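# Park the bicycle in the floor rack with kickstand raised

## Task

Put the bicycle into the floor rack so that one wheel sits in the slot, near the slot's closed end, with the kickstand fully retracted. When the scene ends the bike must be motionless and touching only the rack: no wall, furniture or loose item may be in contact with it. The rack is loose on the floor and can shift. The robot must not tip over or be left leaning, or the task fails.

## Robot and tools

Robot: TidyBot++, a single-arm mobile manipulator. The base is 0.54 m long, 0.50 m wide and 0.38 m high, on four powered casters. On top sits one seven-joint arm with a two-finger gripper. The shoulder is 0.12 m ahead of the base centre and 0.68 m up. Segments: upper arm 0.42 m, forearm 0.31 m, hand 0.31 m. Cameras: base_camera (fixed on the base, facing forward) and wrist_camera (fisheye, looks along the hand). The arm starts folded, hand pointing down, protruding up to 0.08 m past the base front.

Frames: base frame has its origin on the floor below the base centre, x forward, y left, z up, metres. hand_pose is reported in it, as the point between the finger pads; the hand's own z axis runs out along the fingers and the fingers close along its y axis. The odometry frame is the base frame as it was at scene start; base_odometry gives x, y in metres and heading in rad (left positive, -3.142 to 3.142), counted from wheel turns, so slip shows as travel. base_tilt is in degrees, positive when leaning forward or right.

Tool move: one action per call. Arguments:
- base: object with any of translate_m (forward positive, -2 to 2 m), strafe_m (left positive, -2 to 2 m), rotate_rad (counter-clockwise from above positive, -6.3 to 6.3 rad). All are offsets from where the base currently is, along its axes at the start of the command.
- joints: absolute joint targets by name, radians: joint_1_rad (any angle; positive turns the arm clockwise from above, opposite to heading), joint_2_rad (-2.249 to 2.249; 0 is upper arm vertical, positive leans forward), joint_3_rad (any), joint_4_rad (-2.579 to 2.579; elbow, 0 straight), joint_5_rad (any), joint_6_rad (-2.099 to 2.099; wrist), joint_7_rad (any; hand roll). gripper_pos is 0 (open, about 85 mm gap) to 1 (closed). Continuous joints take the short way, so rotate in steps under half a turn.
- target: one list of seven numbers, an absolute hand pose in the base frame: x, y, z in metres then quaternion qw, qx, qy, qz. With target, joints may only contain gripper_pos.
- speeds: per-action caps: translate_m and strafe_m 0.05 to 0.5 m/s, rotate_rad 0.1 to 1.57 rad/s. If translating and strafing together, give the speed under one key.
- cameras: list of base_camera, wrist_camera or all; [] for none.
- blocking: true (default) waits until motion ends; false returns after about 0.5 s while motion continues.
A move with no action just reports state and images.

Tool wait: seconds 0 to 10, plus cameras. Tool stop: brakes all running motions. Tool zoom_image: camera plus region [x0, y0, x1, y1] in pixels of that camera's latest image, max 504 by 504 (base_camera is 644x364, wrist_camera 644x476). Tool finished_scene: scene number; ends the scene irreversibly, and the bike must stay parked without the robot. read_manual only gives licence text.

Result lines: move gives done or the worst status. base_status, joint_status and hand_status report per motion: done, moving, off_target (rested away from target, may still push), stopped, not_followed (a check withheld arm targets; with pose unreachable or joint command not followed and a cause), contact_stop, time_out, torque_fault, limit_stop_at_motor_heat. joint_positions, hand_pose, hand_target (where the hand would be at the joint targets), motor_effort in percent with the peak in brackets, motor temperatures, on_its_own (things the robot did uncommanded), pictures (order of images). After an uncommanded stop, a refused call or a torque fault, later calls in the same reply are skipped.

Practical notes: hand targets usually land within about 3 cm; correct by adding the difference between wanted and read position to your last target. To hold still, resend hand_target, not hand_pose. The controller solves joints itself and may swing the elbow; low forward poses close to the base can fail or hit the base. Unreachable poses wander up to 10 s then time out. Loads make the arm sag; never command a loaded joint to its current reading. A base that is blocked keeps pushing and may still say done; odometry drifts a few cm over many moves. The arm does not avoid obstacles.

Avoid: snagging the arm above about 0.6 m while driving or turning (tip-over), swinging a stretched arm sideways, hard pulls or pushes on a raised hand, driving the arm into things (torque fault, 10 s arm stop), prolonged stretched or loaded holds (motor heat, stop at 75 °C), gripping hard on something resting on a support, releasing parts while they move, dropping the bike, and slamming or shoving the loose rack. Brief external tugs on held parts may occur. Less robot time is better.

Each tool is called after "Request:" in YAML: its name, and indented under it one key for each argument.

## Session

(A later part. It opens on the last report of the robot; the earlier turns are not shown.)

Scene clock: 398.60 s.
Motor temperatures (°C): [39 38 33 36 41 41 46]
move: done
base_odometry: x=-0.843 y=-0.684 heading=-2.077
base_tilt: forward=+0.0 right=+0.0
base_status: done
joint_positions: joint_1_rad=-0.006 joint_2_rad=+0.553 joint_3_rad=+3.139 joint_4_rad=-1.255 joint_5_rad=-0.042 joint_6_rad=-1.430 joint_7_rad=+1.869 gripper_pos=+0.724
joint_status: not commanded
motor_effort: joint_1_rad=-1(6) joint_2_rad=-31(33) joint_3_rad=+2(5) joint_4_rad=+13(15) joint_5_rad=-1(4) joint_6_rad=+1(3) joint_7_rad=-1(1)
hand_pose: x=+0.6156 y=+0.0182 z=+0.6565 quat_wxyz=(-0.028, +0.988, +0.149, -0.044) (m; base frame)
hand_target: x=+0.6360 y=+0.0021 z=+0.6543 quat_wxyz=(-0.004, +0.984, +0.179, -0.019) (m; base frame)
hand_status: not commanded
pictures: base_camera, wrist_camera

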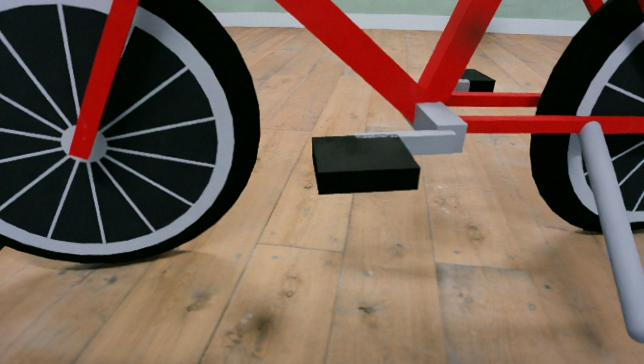

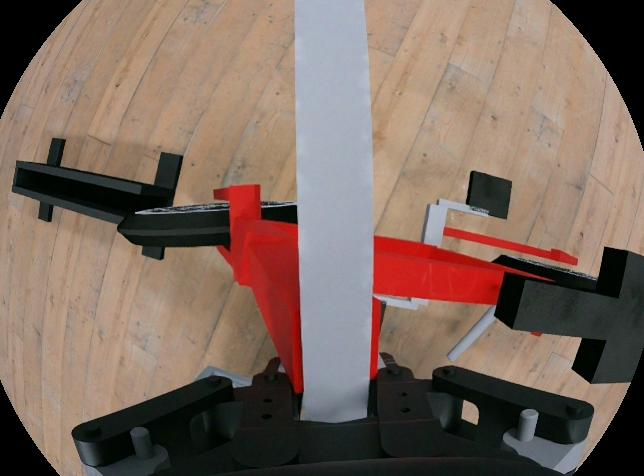

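Request:
move:
  base: {"translate_m": 0.0, "strafe_m": 0.01}
  speeds: {"strafe_m": 0.06}
  joints: {"joint_7_rad": 1.53}

Request:
zoom_image:
  camera: "wrist_camera"
  region: [0, 170, 260, 330]

Scene clock: 405.80 s.
Motor temperatures (°C): [39 38 33 36 41 41 46]
move: done
base_odometry: x=-0.834 y=-0.689 heading=-2.077
base_tilt: forward=+0.0 right=+0.0
base_status: done
joint_positions: joint_1_rad=-0.008 joint_2_rad=+0.550 joint_3_rad=+3.136 joint_4_rad=-1.253 joint_5_rad=-0.040 joint_6_rad=-1.430 joint_7_rad=+1.587 gripper_pos=+0.727
joint_status: all done
motor_effort: joint_1_rad=+0(5) joint_2_rad=-29(31) joint_3_rad=+2(5) joint_4_rad=+12(14) joint_5_rad=+1(4) joint_6_rad=+1(2) joint_7_rad=-1(2)
hand_pose: x=+0.6164 y=+0.0203 z=+0.6585 quat_wxyz=(-0.021, +0.999, +0.011, -0.045) (m; base frame)
hand_target: x=+0.6360 y=+0.0021 z=+0.6543 quat_wxyz=(+0.000, +1.000, -0.020, -0.020) (m; base frame)
hand_status: not commanded
pictures: base_camera, wrist_camera

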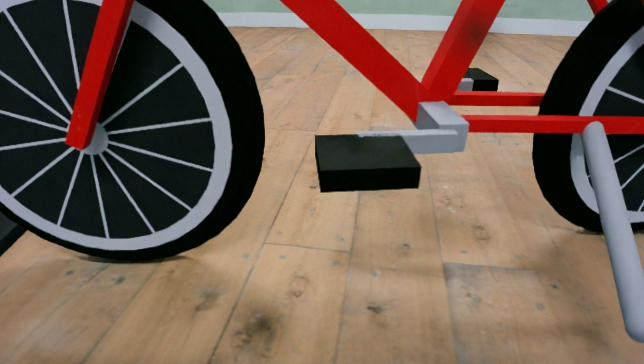

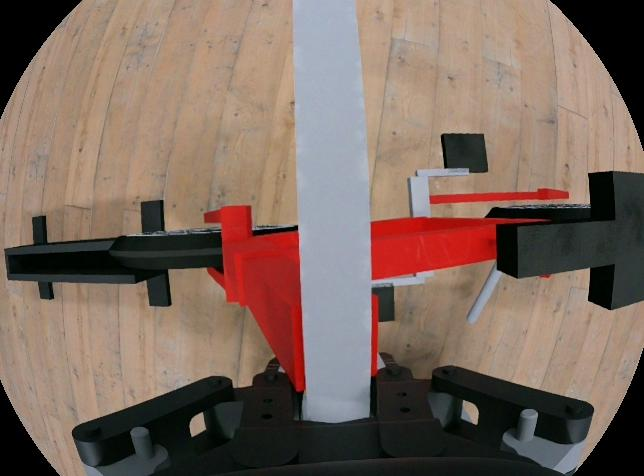

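Scaled by 1.938.

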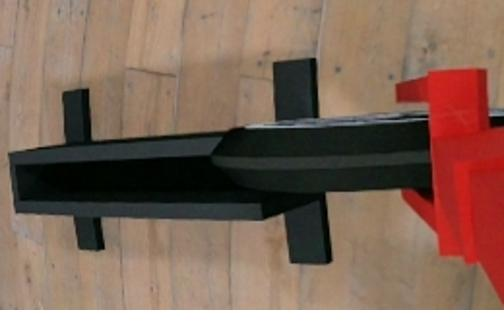

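Request:
move:
  joints: {"joint_7_rad": 1.76}
  cameras: []

Request:
move:
  base: {"strafe_m": 0.1, "translate_m": -0.007}
  speeds: {"strafe_m": 0.1}

Request:
zoom_image:
  camera: "wrist_camera"
  region: [0, 170, 260, 330]

Scene clock: 415.00 s.
Motor temperatures (°C): [39 38 33 36 41 41 46]
move: done
base_odometry: x=-0.834 y=-0.689 heading=-2.077
base_tilt: forward=-0.1 right=+0.1
base_status: not commanded
joint_positions: joint_1_rad=-0.004 joint_2_rad=+0.551 joint_3_rad=+3.136 joint_4_rad=-1.253 joint_5_rad=-0.040 joint_6_rad=-1.430 joint_7_rad=+1.738 gripper_pos=+0.728
joint_status: all done
motor_effort: joint_1_rad=-1(2) joint_2_rad=-32(33) joint_3_rad=+1(2) joint_4_rad=+13(15) joint_5_rad=+0(1) joint_6_rad=+0(1) joint_7_rad=+1(1)
hand_pose: x=+0.6164 y=+0.0183 z=+0.6581 quat_wxyz=(-0.025, +0.995, +0.084, -0.044) (m; base frame)
hand_target: x=+0.6360 y=+0.0021 z=+0.6543 quat_wxyz=(-0.002, +0.995, +0.095, -0.020) (m; base frame)
hand_status: not commanded
pictures: none
No camera images: "cameras" was empty.

Scene clock: 416.63 s.
Motor temperatures (°C): [39 38 33 36 41 41 46]
move: done
base_odometry: x=-0.743 y=-0.731 heading=-2.077
base_tilt: forward=+0.0 right=-0.1
base_status: done
joint_positions: joint_1_rad=-0.003 joint_2_rad=+0.551 joint_3_rad=+3.141 joint_4_rad=-1.253 joint_5_rad=-0.039 joint_6_rad=-1.430 joint_7_rad=+1.738 gripper_pos=+0.729
joint_status: not commanded
motor_effort: joint_1_rad=+0(7) joint_2_rad=-31(33) joint_3_rad=+2(4) joint_4_rad=+13(15) joint_5_rad=+2(4) joint_6_rad=+0(1) joint_7_rad=+1(2)
hand_pose: x=+0.6167 y=+0.0152 z=+0.6583 quat_wxyz=(-0.023, +0.995, +0.082, -0.044) (m; base frame)
hand_target: x=+0.6360 y=+0.0021 z=+0.6543 quat_wxyz=(-0.002, +0.995, +0.095, -0.020) (m; base frame)
hand_status: not commanded
pictures: base_camera, wrist_camera

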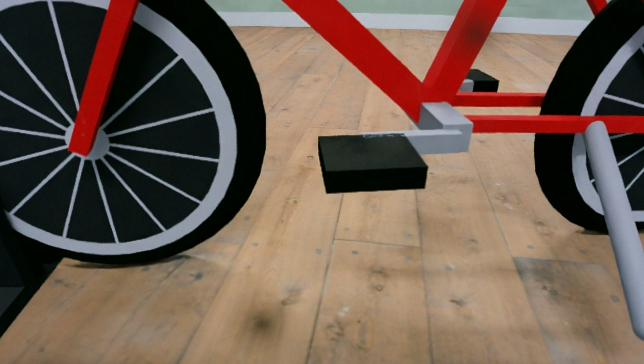

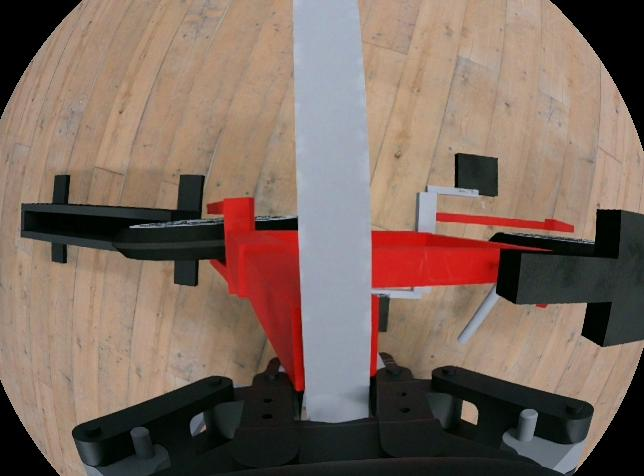

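Scaled by 1.938.

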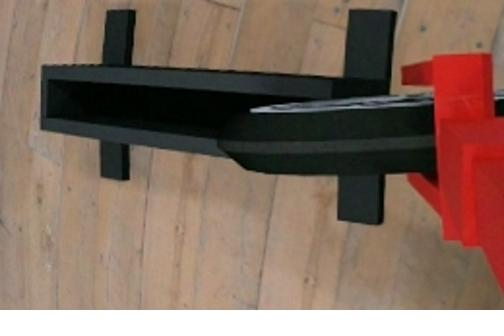

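Request:
move:
  joints: {"joint_7_rad": 1.59}

Request:
zoom_image:
  camera: "wrist_camera"
  region: [0, 170, 260, 330]

Scene clock: 422.03 s.
Motor temperatures (°C): [39 38 33 36 41 41 46]
move: done
base_odometry: x=-0.743 y=-0.731 heading=-2.077
base_tilt: forward=-0.1 right=+0.0
base_status: not commanded
joint_positions: joint_1_rad=-0.004 joint_2_rad=+0.549 joint_3_rad=+3.140 joint_4_rad=-1.252 joint_5_rad=-0.039 joint_6_rad=-1.430 joint_7_rad=+1.625 gripper_pos=+0.730
joint_status: all done
motor_effort: joint_1_rad=+0(3) joint_2_rad=-29(31) joint_3_rad=+2(4) joint_4_rad=+12(14) joint_5_rad=+1(3) joint_6_rad=-1(1) joint_7_rad=-1(2)
hand_pose: x=+0.6168 y=+0.0158 z=+0.6589 quat_wxyz=(-0.021, +0.998, +0.026, -0.044) (m; base frame)
hand_target: x=+0.6360 y=+0.0021 z=+0.6543 quat_wxyz=(-0.001, +1.000, +0.010, -0.020) (m; base frame)
hand_status: not commanded
pictures: base_camera, wrist_camera

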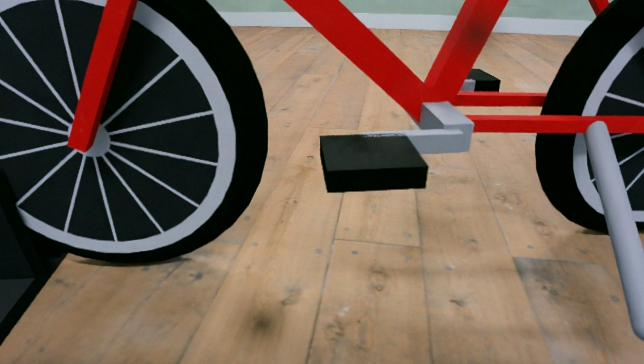

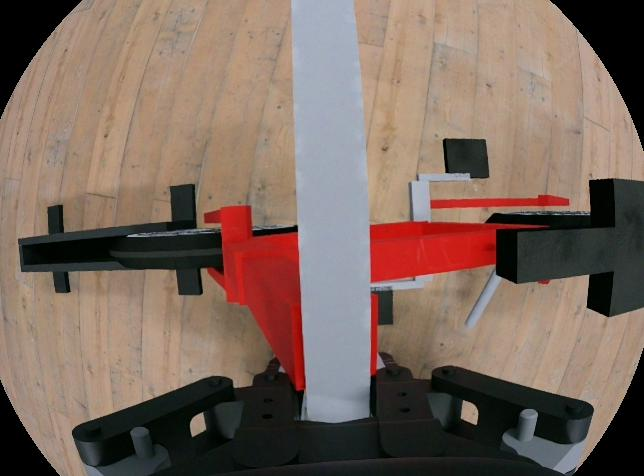

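Scaled by 1.938.

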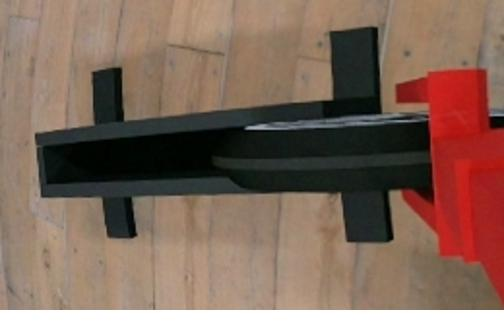

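Request:
move:
  base: {"strafe_m": 0.18, "translate_m": -0.012}
  speeds: {"strafe_m": 0.1}

Request:
zoom_image:
  camera: "wrist_camera"
  region: [0, 170, 260, 330]

Scene clock: 428.10 s.
Motor temperatures (°C): [39 38 33 36 41 41 46]
move: done
base_odometry: x=-0.580 y=-0.808 heading=-2.077
base_tilt: forward=+0.0 right=+0.0
base_status: done
joint_positions: joint_1_rad=-0.006 joint_2_rad=+0.548 joint_3_rad=+3.138 joint_4_rad=-1.251 joint_5_rad=-0.023 joint_6_rad=-1.430 joint_7_rad=+1.625 gripper_pos=+0.732
joint_status: not commanded
motor_effort: joint_1_rad=-1(6) joint_2_rad=-30(31) joint_3_rad=+1(4) joint_4_rad=+13(14) joint_5_rad=-1(4) joint_6_rad=+0(2) joint_7_rad=+0(2)
hand_pose: x=+0.6174 y=+0.0126 z=+0.6601 quat_wxyz=(-0.013, +0.999, +0.029, -0.043) (m; base frame)
hand_target: x=+0.6360 y=+0.0021 z=+0.6543 quat_wxyz=(-0.001, +1.000, +0.010, -0.020) (m; base frame)
hand_status: not commanded
pictures: base_camera, wrist_camera

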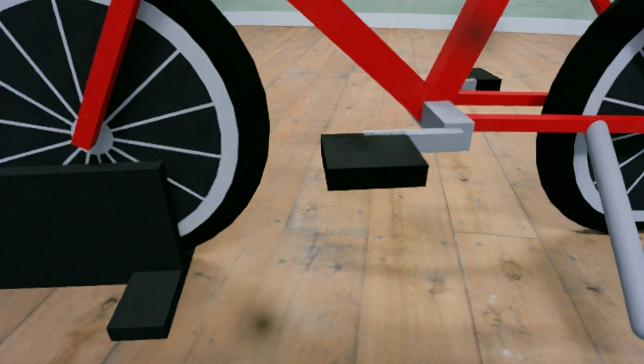

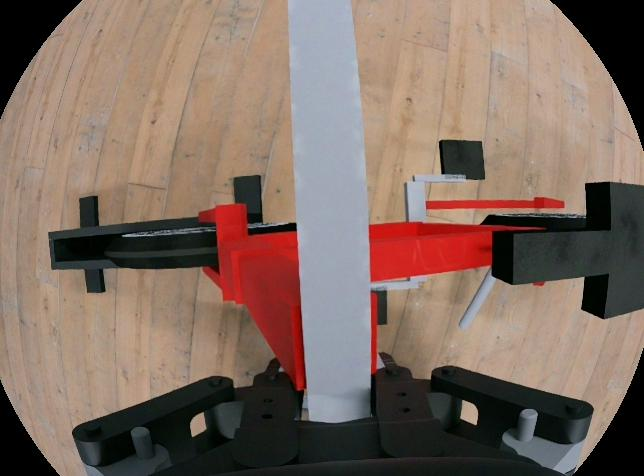

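Scaled by 1.938.

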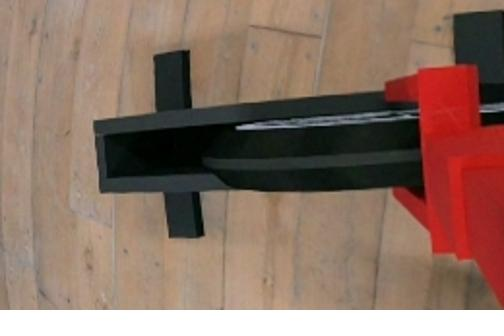

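Request:
move:
  base: {"strafe_m": 0.17, "translate_m": -0.012}
  speeds: {"strafe_m": 0.1}

Request:
zoom_image:
  camera: "wrist_camera"
  region: [0, 170, 260, 330]

Scene clock: 435.33 s.
Motor temperatures (°C): [39 38 33 36 41 41 46]
move: done
base_odometry: x=-0.425 y=-0.880 heading=-2.077
base_tilt: forward=+0.0 right=+0.1
base_status: done
joint_positions: joint_1_rad=-0.006 joint_2_rad=+0.547 joint_3_rad=+3.141 joint_4_rad=-1.251 joint_5_rad=-0.013 joint_6_rad=-1.430 joint_7_rad=+1.625 gripper_pos=+0.734
joint_status: not commanded
motor_effort: joint_1_rad=+1(6) joint_2_rad=-30(32) joint_3_rad=+2(3) joint_4_rad=+13(14) joint_5_rad=+2(5) joint_6_rad=+1(2) joint_7_rad=+1(3)
hand_pose: x=+0.6175 y=+0.0089 z=+0.6602 quat_wxyz=(-0.008, +0.999, +0.029, -0.043) (m; base frame)
hand_target: x=+0.6360 y=+0.0021 z=+0.6543 quat_wxyz=(-0.001, +1.000, +0.010, -0.020) (m; base frame)
hand_status: not commanded
pictures: base_camera, wrist_camera

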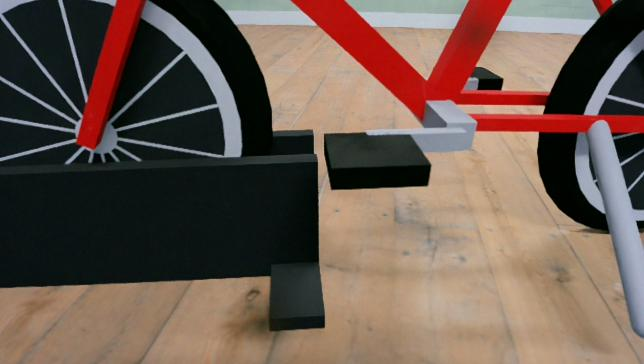

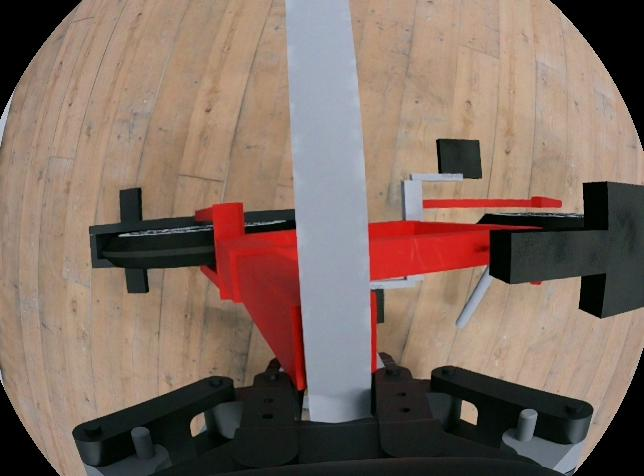

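Scaled by 1.938.

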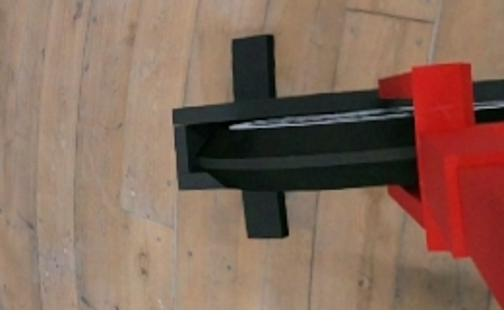

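Request:
move:
  base: {"strafe_m": 0.05, "translate_m": -0.003}
  speeds: {"strafe_m": 0.06}

Request:
zoom_image:
  camera: "wrist_camera"
  region: [60, 180, 220, 310]

Scene clock: 445.17 s.
Motor temperatures (°C): [39 38 33 36 41 41 46]
move: done
base_odometry: x=-0.380 y=-0.901 heading=-2.076
base_tilt: forward=+0.0 right=+0.0
base_status: done
joint_positions: joint_1_rad=-0.002 joint_2_rad=+0.547 joint_3_rad=+3.141 joint_4_rad=-1.251 joint_5_rad=-0.013 joint_6_rad=-1.430 joint_7_rad=+1.625 gripper_pos=+0.734
joint_status: not commanded
motor_effort: joint_1_rad=-1(5) joint_2_rad=-30(31) joint_3_rad=+1(4) joint_4_rad=+13(14) joint_5_rad=+1(3) joint_6_rad=+1(2) joint_7_rad=+0(1)
hand_pose: x=+0.6176 y=+0.0070 z=+0.6602 quat_wxyz=(-0.008, +0.999, +0.027, -0.043) (m; base frame)
hand_target: x=+0.6360 y=+0.0021 z=+0.6543 quat_wxyz=(-0.001, +1.000, +0.010, -0.020) (m; base frame)
hand_status: not commanded
pictures: base_camera, wrist_camera

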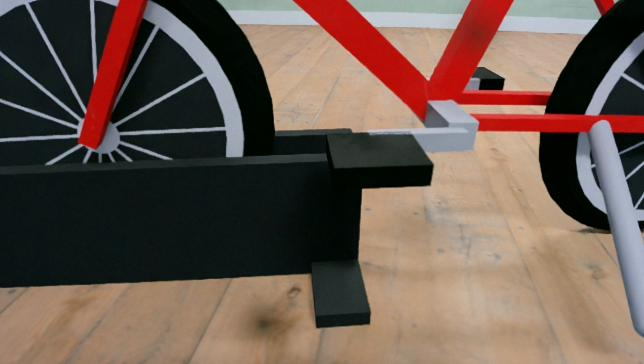

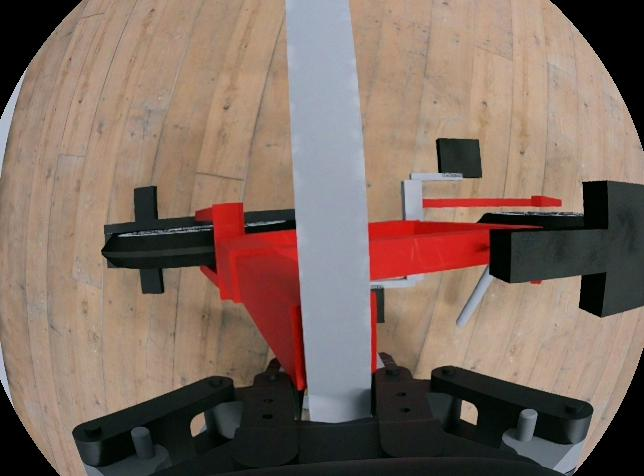

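Scaled by 3.150.

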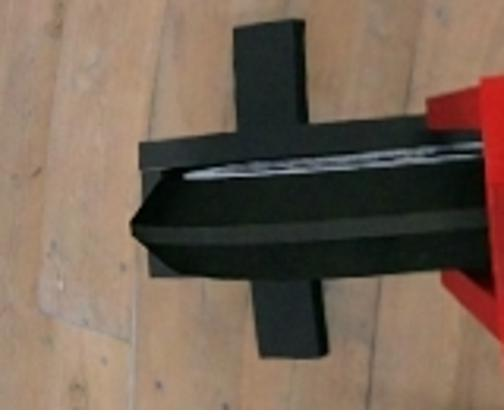

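Request:
move:
  base: {"strafe_m": 0.035, "translate_m": -0.002}
  speeds: {"strafe_m": 0.05}

Request:
zoom_image:
  camera: "wrist_camera"
  region: [60, 180, 220, 310]

Scene clock: 449.17 s.
Motor temperatures (°C): [39 38 33 36 41 41 46]
move: done
base_odometry: x=-0.348 y=-0.916 heading=-2.076
base_tilt: forward=+0.0 right=+0.0
base_status: done
joint_positions: joint_1_rad=-0.001 joint_2_rad=+0.547 joint_3_rad=+3.141 joint_4_rad=-1.251 joint_5_rad=-0.013 joint_6_rad=-1.430 joint_7_rad=+1.625 gripper_pos=+0.734
joint_status: not commanded
motor_effort: joint_1_rad=-1(5) joint_2_rad=-30(31) joint_3_rad=+2(4) joint_4_rad=+13(14) joint_5_rad=+1(3) joint_6_rad=+1(2) joint_7_rad=+0(1)
hand_pose: x=+0.6176 y=+0.0060 z=+0.6602 quat_wxyz=(-0.008, +0.999, +0.026, -0.043) (m; base frame)
hand_target: x=+0.6360 y=+0.0021 z=+0.6543 quat_wxyz=(-0.001, +1.000, +0.010, -0.020) (m; base frame)
hand_status: not commanded
pictures: base_camera, wrist_camera

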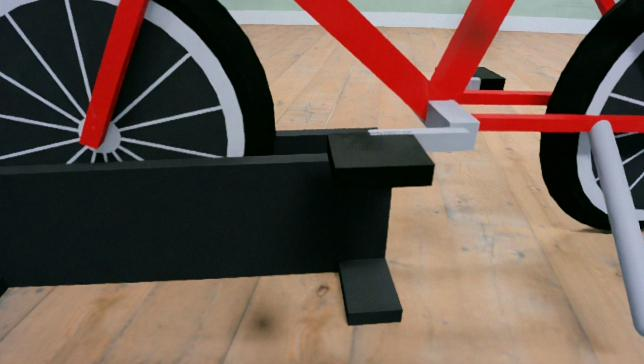

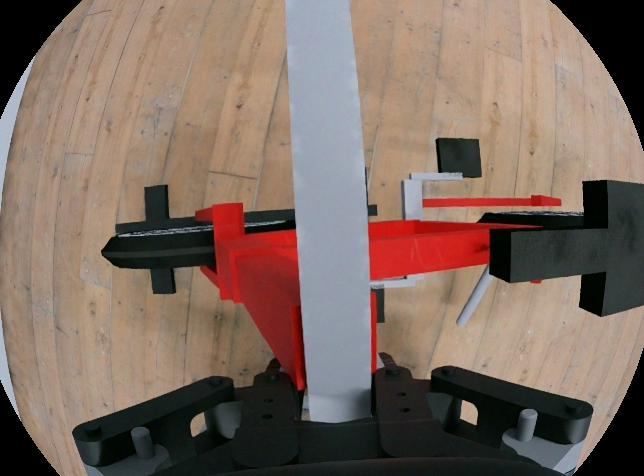

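Scaled by 3.150.

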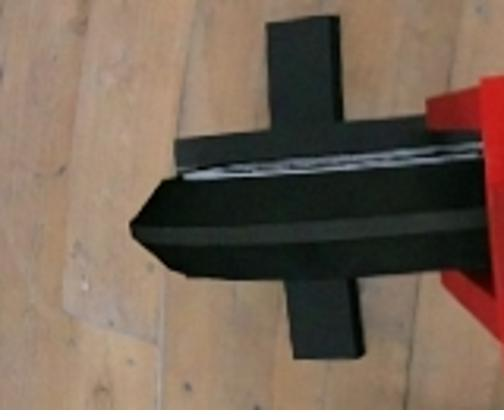

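Request:
move:
  base: {"strafe_m": 0.03, "translate_m": -0.001}
  speeds: {"strafe_m": 0.05}

Scene clock: 452.93 s.
Motor temperatures (°C): [39 38 33 36 41 41 46]
move: done
base_odometry: x=-0.322 y=-0.930 heading=-2.076
base_tilt: forward=+0.0 right=+0.0
base_status: done
joint_positions: joint_1_rad=+0.016 joint_2_rad=+0.546 joint_3_rad=+3.148 joint_4_rad=-1.250 joint_5_rad=-0.006 joint_6_rad=-1.430 joint_7_rad=+1.625 gripper_pos=+0.749
joint_status: not commanded
motor_effort: joint_1_rad=-4(8) joint_2_rad=-30(31) joint_3_rad=-1(4) joint_4_rad=+13(14) joint_5_rad=-4(7) joint_6_rad=+0(3) joint_7_rad=-4(5)
hand_pose: x=+0.6177 y=-0.0073 z=+0.6606 quat_wxyz=(-0.003, +0.999, +0.016, -0.042) (m; base frame)
hand_target: x=+0.6360 y=+0.0021 z=+0.6543 quat_wxyz=(-0.001, +1.000, +0.010, -0.020) (m; base frame)
hand_status: not commanded
pictures: base_camera, wrist_camera

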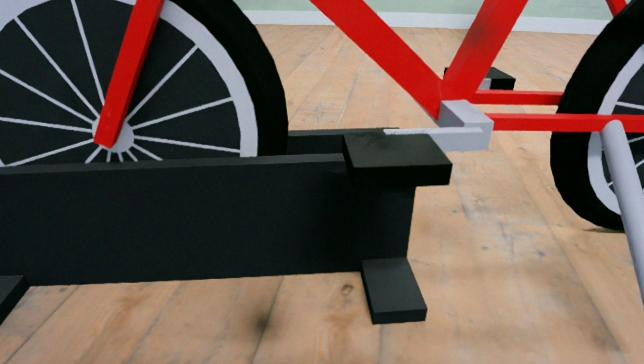

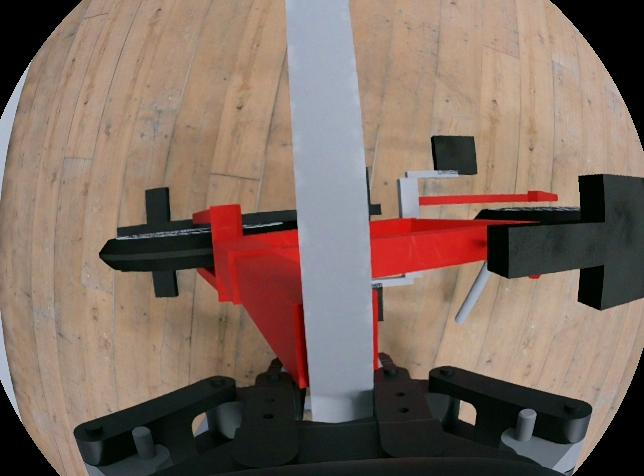

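Request:
move:
  base: {"strafe_m": -0.014}
  speeds: {"strafe_m": 0.05}
  cameras: []

Request:
move:
  joints: {"gripper_pos": 0.4}

Scene clock: 458.13 s.
Motor temperatures (°C): [39 38 33 36 41 41 46]
move: done
base_odometry: x=-0.334 y=-0.923 heading=-2.076
base_tilt: forward=+0.0 right=+0.0
base_status: done
joint_positions: joint_1_rad=-0.002 joint_2_rad=+0.546 joint_3_rad=+3.141 joint_4_rad=-1.250 joint_5_rad=-0.003 joint_6_rad=-1.429 joint_7_rad=+1.625 gripper_pos=+0.792
joint_status: not commanded
on_its_own: gripper_pos moved +0.043 toward your old target +1.000
motor_effort: joint_1_rad=-1(4) joint_2_rad=-29(33) joint_3_rad=+1(4) joint_4_rad=+13(15) joint_5_rad=-3(5) joint_6_rad=+1(3) joint_7_rad=-4(5)
hand_pose: x=+0.6180 y=+0.0035 z=+0.6611 quat_wxyz=(-0.003, +0.999, +0.028, -0.042) (m; base frame)
hand_target: x=+0.6360 y=+0.0021 z=+0.6543 quat_wxyz=(-0.001, +1.000, +0.010, -0.020) (m; base frame)
hand_status: not commanded
pictures: none
No camera images: "cameras" was empty.

Scene clock: 459.00 s.
Motor temperatures (°C): [39 38 33 36 41 41 46]
move: done
base_odometry: x=-0.334 y=-0.923 heading=-2.076
base_tilt: forward=-0.1 right=+0.0
base_status: not commanded
joint_positions: joint_1_rad=-0.002 joint_2_rad=+0.554 joint_3_rad=+3.141 joint_4_rad=-1.250 joint_5_rad=-0.003 joint_6_rad=-1.429 joint_7_rad=+1.624 gripper_pos=+0.400
joint_status: all done
motor_effort: joint_1_rad=-1(3) joint_2_rad=-34(35) joint_3_rad=+1(2) joint_4_rad=+15(17) joint_5_rad=+0(4) joint_6_rad=+0(4) joint_7_rad=+0(5)
hand_pose: x=+0.6178 y=+0.0033 z=+0.6570 quat_wxyz=(-0.003, +0.999, +0.028, -0.046) (m; base frame)
hand_target: x=+0.6360 y=+0.0021 z=+0.6543 quat_wxyz=(-0.001, +1.000, +0.010, -0.020) (m; base frame)
hand_status: not commanded
pictures: base_camera, wrist_camera

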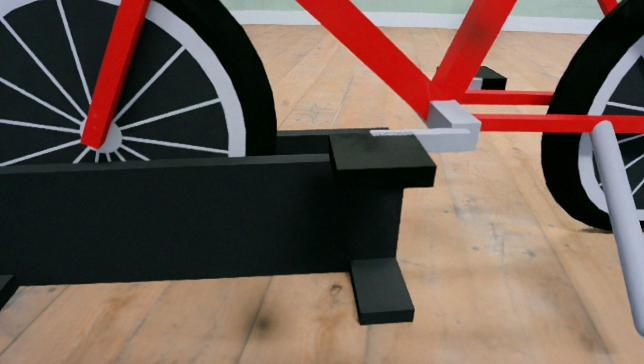

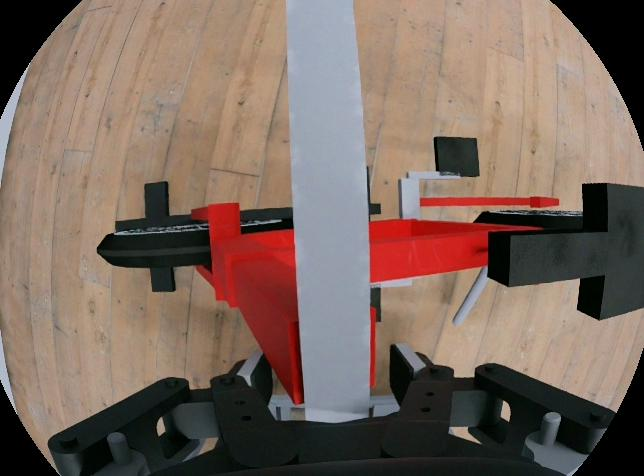

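Request:
move:
  joints: {"joint_2_rad": 0.56, "joint_4_rad": -0.72, "joint_6_rad": -1.90}

Request:
move:
  base: {"translate_m": -0.40, "strafe_m": -0.255}
  joints: {"joint_2_rad": -0.3, "joint_4_rad": -2.4, "joint_6_rad": -0.6, "joint_7_rad": 1.57, "gripper_pos": 1.0}

Request:
move:
  joints: {"joint_2_rad": 1.717, "joint_4_rad": -1.47, "joint_5_rad": 0.03, "joint_6_rad": 0.925}

Scene clock: 473.57 s.
Motor temperatures (°C): [39 38 33 36 41 41 46]
move: done
base_odometry: x=-0.334 y=-0.923 heading=-2.076
base_tilt: forward=+0.0 right=+0.0
base_status: not commanded
joint_positions: joint_1_rad=-0.002 joint_2_rad=+0.557 joint_3_rad=+3.141 joint_4_rad=-0.743 joint_5_rad=-0.003 joint_6_rad=-1.825 joint_7_rad=+1.624 gripper_pos=+0.400
joint_status: all done
motor_effort: joint_1_rad=-1(1) joint_2_rad=-34(36) joint_3_rad=+1(2) joint_4_rad=+14(17) joint_5_rad=+0(1) joint_6_rad=+0(4) joint_7_rad=+0(0)
hand_pose: x=+0.6495 y=+0.0033 z=+0.8118 quat_wxyz=(-0.001, +1.000, +0.028, +0.008) (m; base frame)
hand_target: x=+0.6317 y=+0.0019 z=+0.8174 quat_wxyz=(-0.001, +1.000, +0.010, -0.019) (m; base frame)
hand_status: not commanded
pictures: base_camera, wrist_camera

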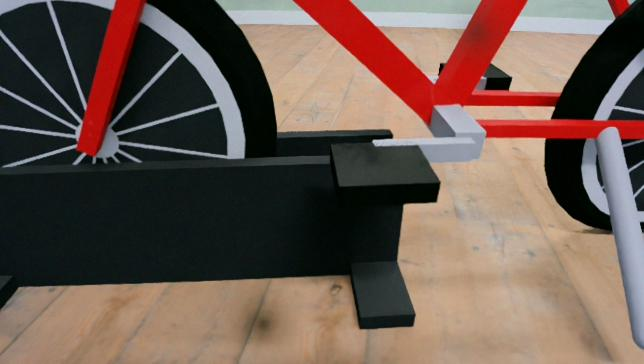

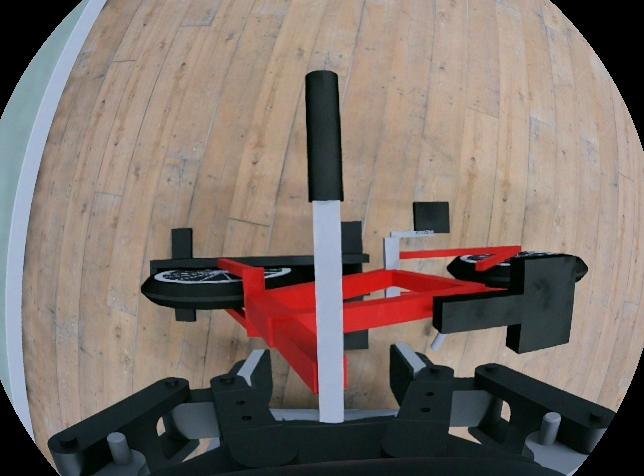

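Scene clock: 476.77 s.
Motor temperatures (°C): [39 38 33 36 41 41 46]
move: done
base_odometry: x=-0.363 y=-0.450 heading=-2.077
base_tilt: forward=+0.0 right=+0.0
base_status: done
joint_positions: joint_1_rad=+0.000 joint_2_rad=-0.281 joint_3_rad=+3.141 joint_4_rad=-2.373 joint_5_rad=-0.003 joint_6_rad=-0.677 joint_7_rad=+1.624 gripper_pos=+0.999
joint_status: all done
motor_effort: joint_1_rad=-1(2) joint_2_rad=-5(37) joint_3_rad=+2(2) joint_4_rad=+14(18) joint_5_rad=+0(1) joint_6_rad=+4(5) joint_7_rad=+0(1)
hand_pose: x=+0.3884 y=+0.0019 z=+0.6397 quat_wxyz=(+0.004, +0.982, +0.026, +0.185) (m; base frame)
hand_target: x=+0.3990 y=+0.0018 z=+0.6436 quat_wxyz=(+0.000, +0.976, +0.000, +0.219) (m; base frame)
hand_status: not commanded
pictures: base_camera, wrist_camera

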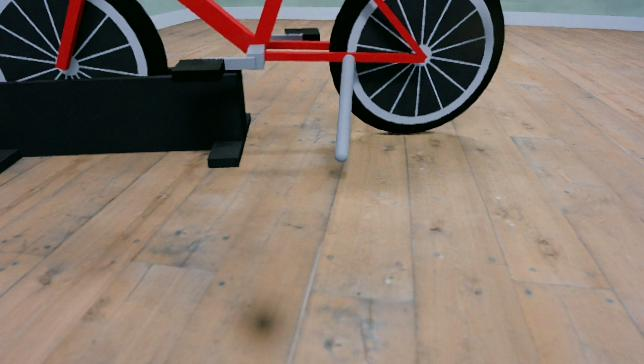

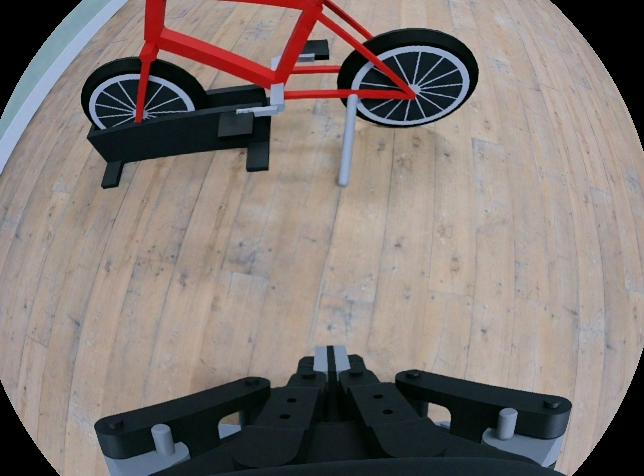

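Scene clock: 480.23 s.
Motor temperatures (°C): [39 38 33 36 41 41 46]
move: done
base_odometry: x=-0.363 y=-0.450 heading=-2.077
base_tilt: forward=-0.1 right=+0.0
base_status: not commanded
joint_positions: joint_1_rad=+0.000 joint_2_rad=+1.713 joint_3_rad=+3.141 joint_4_rad=-1.496 joint_5_rad=-0.003 joint_6_rad=+0.847 joint_7_rad=+1.624 gripper_pos=+0.999
joint_status: all done
motor_effort: joint_1_rad=-1(1) joint_2_rad=-38(42) joint_3_rad=+1(2) joint_4_rad=+2(17) joint_5_rad=+0(1) joint_6_rad=+6(8) joint_7_rad=+0(0)
hand_pose: x=+0.7333 y=+0.0009 z=+0.0872 quat_wxyz=(+0.011, +0.925, +0.023, +0.380) (m; base frame)
hand_target: x=+0.7607 y=+0.0096 z=+0.1081 quat_wxyz=(-0.008, +0.905, +0.012, +0.426) (m; base frame)
hand_status: not commanded
pictures: base_camera, wrist_camera

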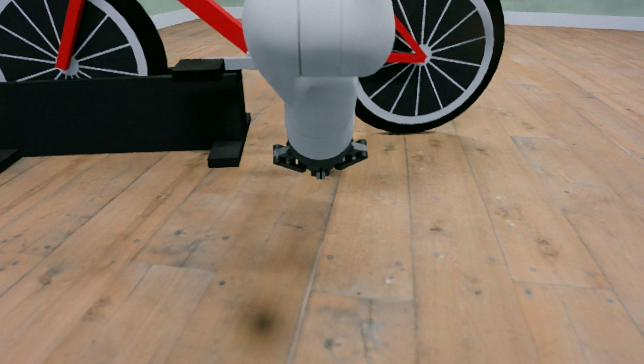

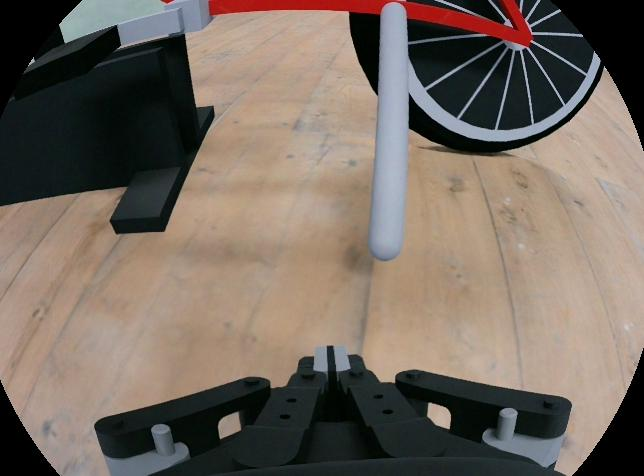

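Request:
move:
  base: {"translate_m": 0.17}
  speeds: {"translate_m": 0.2}

Scene clock: 488.53 s.
Motor temperatures (°C): [39 38 33 36 41 41 46]
move: done
base_odometry: x=-0.446 y=-0.598 heading=-2.077
base_tilt: forward=+0.0 right=+0.0
base_status: done
joint_positions: joint_1_rad=+0.000 joint_2_rad=+1.716 joint_3_rad=+3.141 joint_4_rad=-1.487 joint_5_rad=-0.003 joint_6_rad=+0.853 joint_7_rad=+1.624 gripper_pos=+0.999
joint_status: not commanded
motor_effort: joint_1_rad=-1(2) joint_2_rad=-38(40) joint_3_rad=+1(2) joint_4_rad=+2(3) joint_5_rad=+0(1) joint_6_rad=+6(8) joint_7_rad=+0(0)
hand_pose: x=+0.7374 y=+0.0009 z=+0.0883 quat_wxyz=(+0.011, +0.922, +0.023, +0.385) (m; base frame)
hand_target: x=+0.7607 y=+0.0096 z=+0.1081 quat_wxyz=(-0.008, +0.905, +0.012, +0.426) (m; base frame)
hand_status: not commanded
pictures: base_camera, wrist_camera

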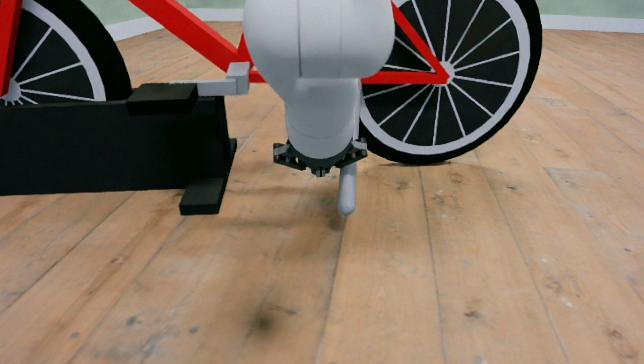

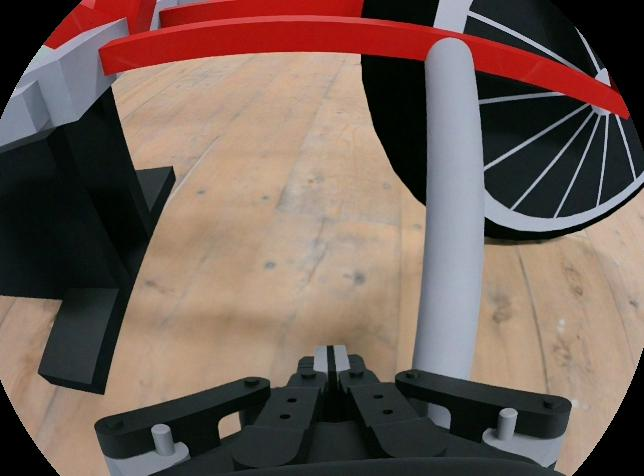

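Request:
move:
  base: {"strafe_m": -0.16}
  speeds: {"strafe_m": 0.1}

Request:
move:
  base: {"strafe_m": -0.06}
  speeds: {"strafe_m": 0.1}

Scene clock: 495.60 s.
Motor temperatures (°C): [39 38 33 36 41 41 46]
move: done
base_odometry: x=-0.586 y=-0.521 heading=-2.077
base_tilt: forward=+0.0 right=+0.0
base_status: done
joint_positions: joint_1_rad=-0.024 joint_2_rad=+1.721 joint_3_rad=+3.110 joint_4_rad=-1.486 joint_5_rad=+0.024 joint_6_rad=+0.858 joint_7_rad=+1.624 gripper_pos=+0.999
joint_status: not commanded
motor_effort: joint_1_rad=+3(15) joint_2_rad=-37(40) joint_3_rad=+2(13) joint_4_rad=+2(9) joint_5_rad=-1(8) joint_6_rad=+6(9) joint_7_rad=+0(1)
hand_pose: x=+0.7357 y=+0.0370 z=+0.0876 quat_wxyz=(-0.013, +0.921, +0.038, +0.386) (m; base frame)
hand_target: x=+0.7607 y=+0.0096 z=+0.1081 quat_wxyz=(-0.008, +0.905, +0.012, +0.426) (m; base frame)
hand_status: not commanded
pictures: base_camera, wrist_camera

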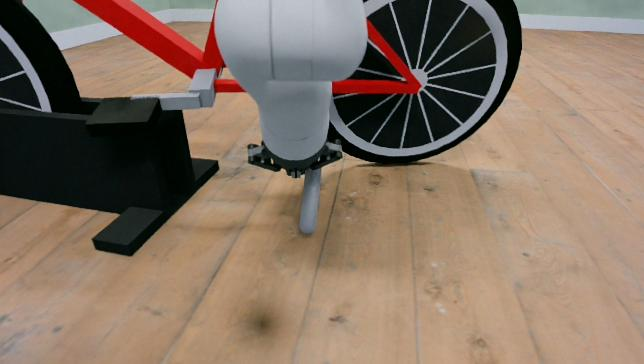

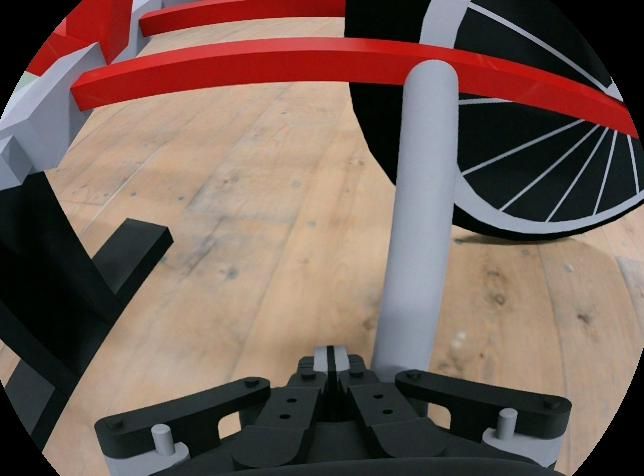

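Scene clock: 496.87 s.
Motor temperatures (°C): [39 38 33 36 41 41 46]
move: done
base_odometry: x=-0.638 y=-0.492 heading=-2.076
base_tilt: forward=-0.1 right=+0.0
base_status: done
joint_positions: joint_1_rad=-0.059 joint_2_rad=+1.721 joint_3_rad=+3.084 joint_4_rad=-1.484 joint_5_rad=+0.043 joint_6_rad=+0.859 joint_7_rad=+1.624 gripper_pos=+0.999
joint_status: not commanded
motor_effort: joint_1_rad=+11(16) joint_2_rad=-38(39) joint_3_rad=+9(13) joint_4_rad=+4(4) joint_5_rad=-6(9) joint_6_rad=+7(9) joint_7_rad=+0(0)
hand_pose: x=+0.7341 y=+0.0765 z=+0.0893 quat_wxyz=(-0.035, +0.919, +0.056, +0.388) (m; base frame)
hand_target: x=+0.7607 y=+0.0096 z=+0.1081 quat_wxyz=(-0.008, +0.905, +0.012, +0.426) (m; base frame)
hand_status: not commanded
pictures: base_camera, wrist_camera

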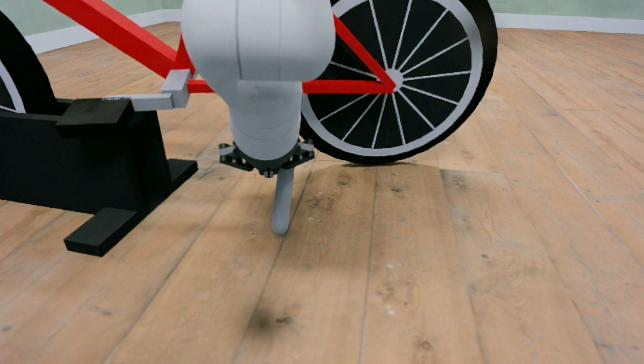

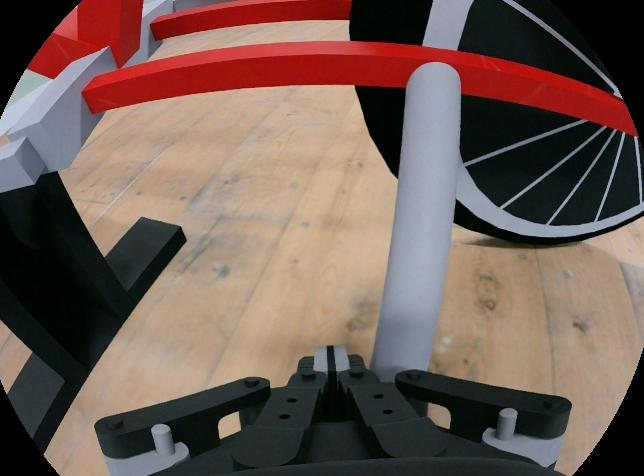

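Request:
move:
  base: {"strafe_m": 0.12}
  speeds: {"strafe_m": 0.1}

Request:
move:
  base: {"translate_m": -0.35}
  speeds: {"translate_m": 0.25}

Request:
move:
  joints: {"joint_1_rad": 0.0, "joint_2_rad": -0.3, "joint_3_rad": 3.14, "joint_4_rad": -2.4, "joint_5_rad": 0.0, "joint_6_rad": -0.5}

Scene clock: 509.17 s.
Motor temperatures (°C): [39 38 33 36 41 41 46]
move: done
base_odometry: x=-0.533 y=-0.550 heading=-2.077
base_tilt: forward=+0.0 right=+0.1
base_status: done
joint_positions: joint_1_rad=-0.003 joint_2_rad=+1.721 joint_3_rad=+3.128 joint_4_rad=-1.484 joint_5_rad=+0.043 joint_6_rad=+0.859 joint_7_rad=+1.624 gripper_pos=+0.999
joint_status: not commanded
motor_effort: joint_1_rad=-1(10) joint_2_rad=-38(38) joint_3_rad=+0(8) joint_4_rad=+2(4) joint_5_rad=+0(6) joint_6_rad=+6(8) joint_7_rad=+0(0)
hand_pose: x=+0.7372 y=+0.0202 z=+0.0876 quat_wxyz=(-0.006, +0.921, +0.042, +0.388) (m; base frame)
hand_target: x=+0.7607 y=+0.0096 z=+0.1081 quat_wxyz=(-0.008, +0.905, +0.012, +0.426) (m; base frame)
hand_status: not commanded
pictures: base_camera, wrist_camera

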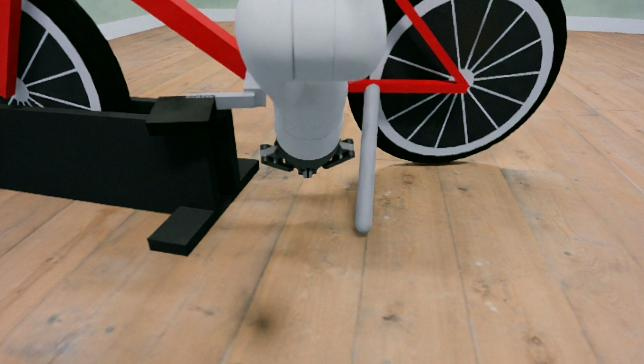

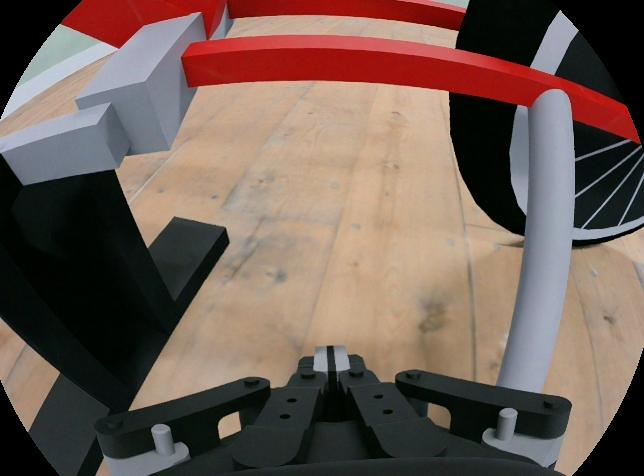

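Scene clock: 511.37 s.
Motor temperatures (°C): [39 38 33 36 41 41 46]
move: done
base_odometry: x=-0.364 y=-0.244 heading=-2.076
base_tilt: forward=-0.1 right=+0.0
base_status: done
joint_positions: joint_1_rad=-0.003 joint_2_rad=+1.722 joint_3_rad=+3.128 joint_4_rad=-1.483 joint_5_rad=+0.043 joint_6_rad=+0.859 joint_7_rad=+1.624 gripper_pos=+0.999
joint_status: not commanded
motor_effort: joint_1_rad=+0(2) joint_2_rad=-38(40) joint_3_rad=+0(1) joint_4_rad=+3(4) joint_5_rad=+1(1) joint_6_rad=+6(8) joint_7_rad=+0(0)
hand_pose: x=+0.7370 y=+0.0202 z=+0.0871 quat_wxyz=(-0.006, +0.921, +0.042, +0.387) (m; base frame)
hand_target: x=+0.7607 y=+0.0096 z=+0.1081 quat_wxyz=(-0.008, +0.905, +0.012, +0.426) (m; base frame)
hand_status: not commanded
pictures: base_camera, wrist_camera

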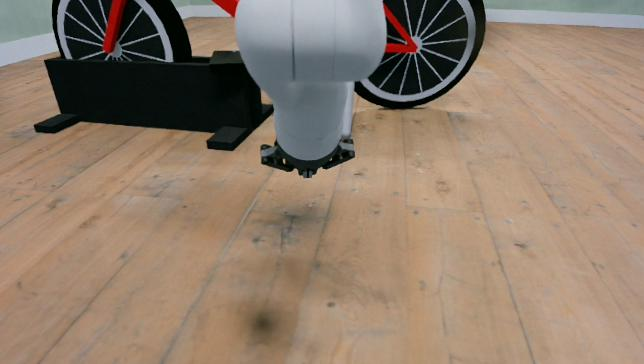

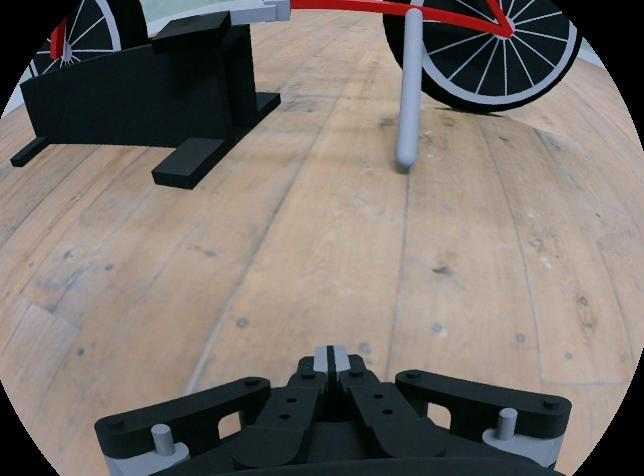

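Scene clock: 514.50 s.
Motor temperatures (°C): [39 38 33 36 41 41 46]
move: done
base_odometry: x=-0.364 y=-0.244 heading=-2.076
base_tilt: forward=-0.1 right=+0.0
base_status: not commanded
joint_positions: joint_1_rad=-0.003 joint_2_rad=-0.284 joint_3_rad=+3.128 joint_4_rad=-2.372 joint_5_rad=+0.043 joint_6_rad=-0.425 joint_7_rad=+1.624 gripper_pos=+0.999
joint_status: all done
motor_effort: joint_1_rad=-1(2) joint_2_rad=-6(43) joint_3_rad=+1(3) joint_4_rad=+16(18) joint_5_rad=+1(2) joint_6_rad=+5(9) joint_7_rad=+0(1)
hand_pose: x=+0.4571 y=+0.0013 z=+0.6782 quat_wxyz=(+0.022, +0.950, +0.050, +0.308) (m; base frame)
hand_target: x=+0.4265 y=+0.0018 z=+0.6583 quat_wxyz=(+0.000, +0.964, +0.000, +0.268) (m; base frame)
hand_status: not commanded
pictures: base_camera, wrist_camera

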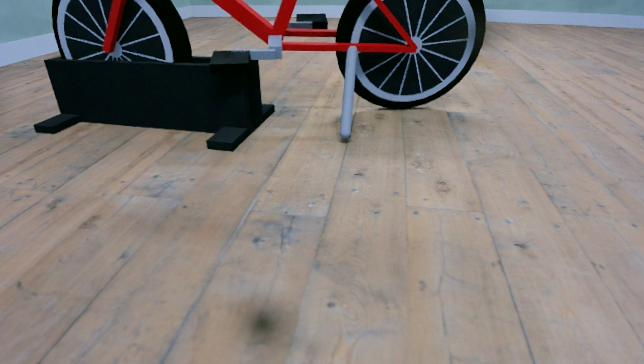

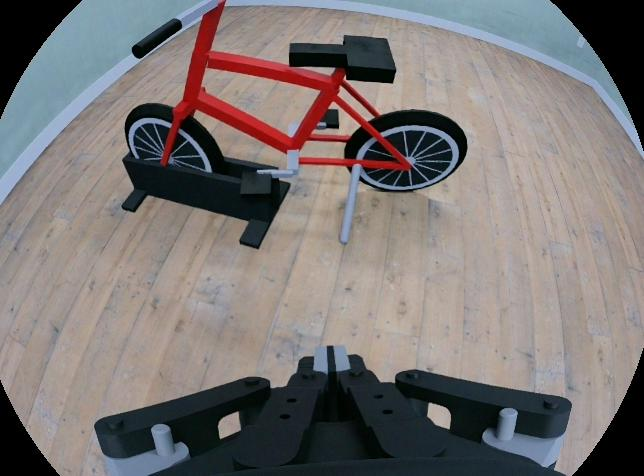

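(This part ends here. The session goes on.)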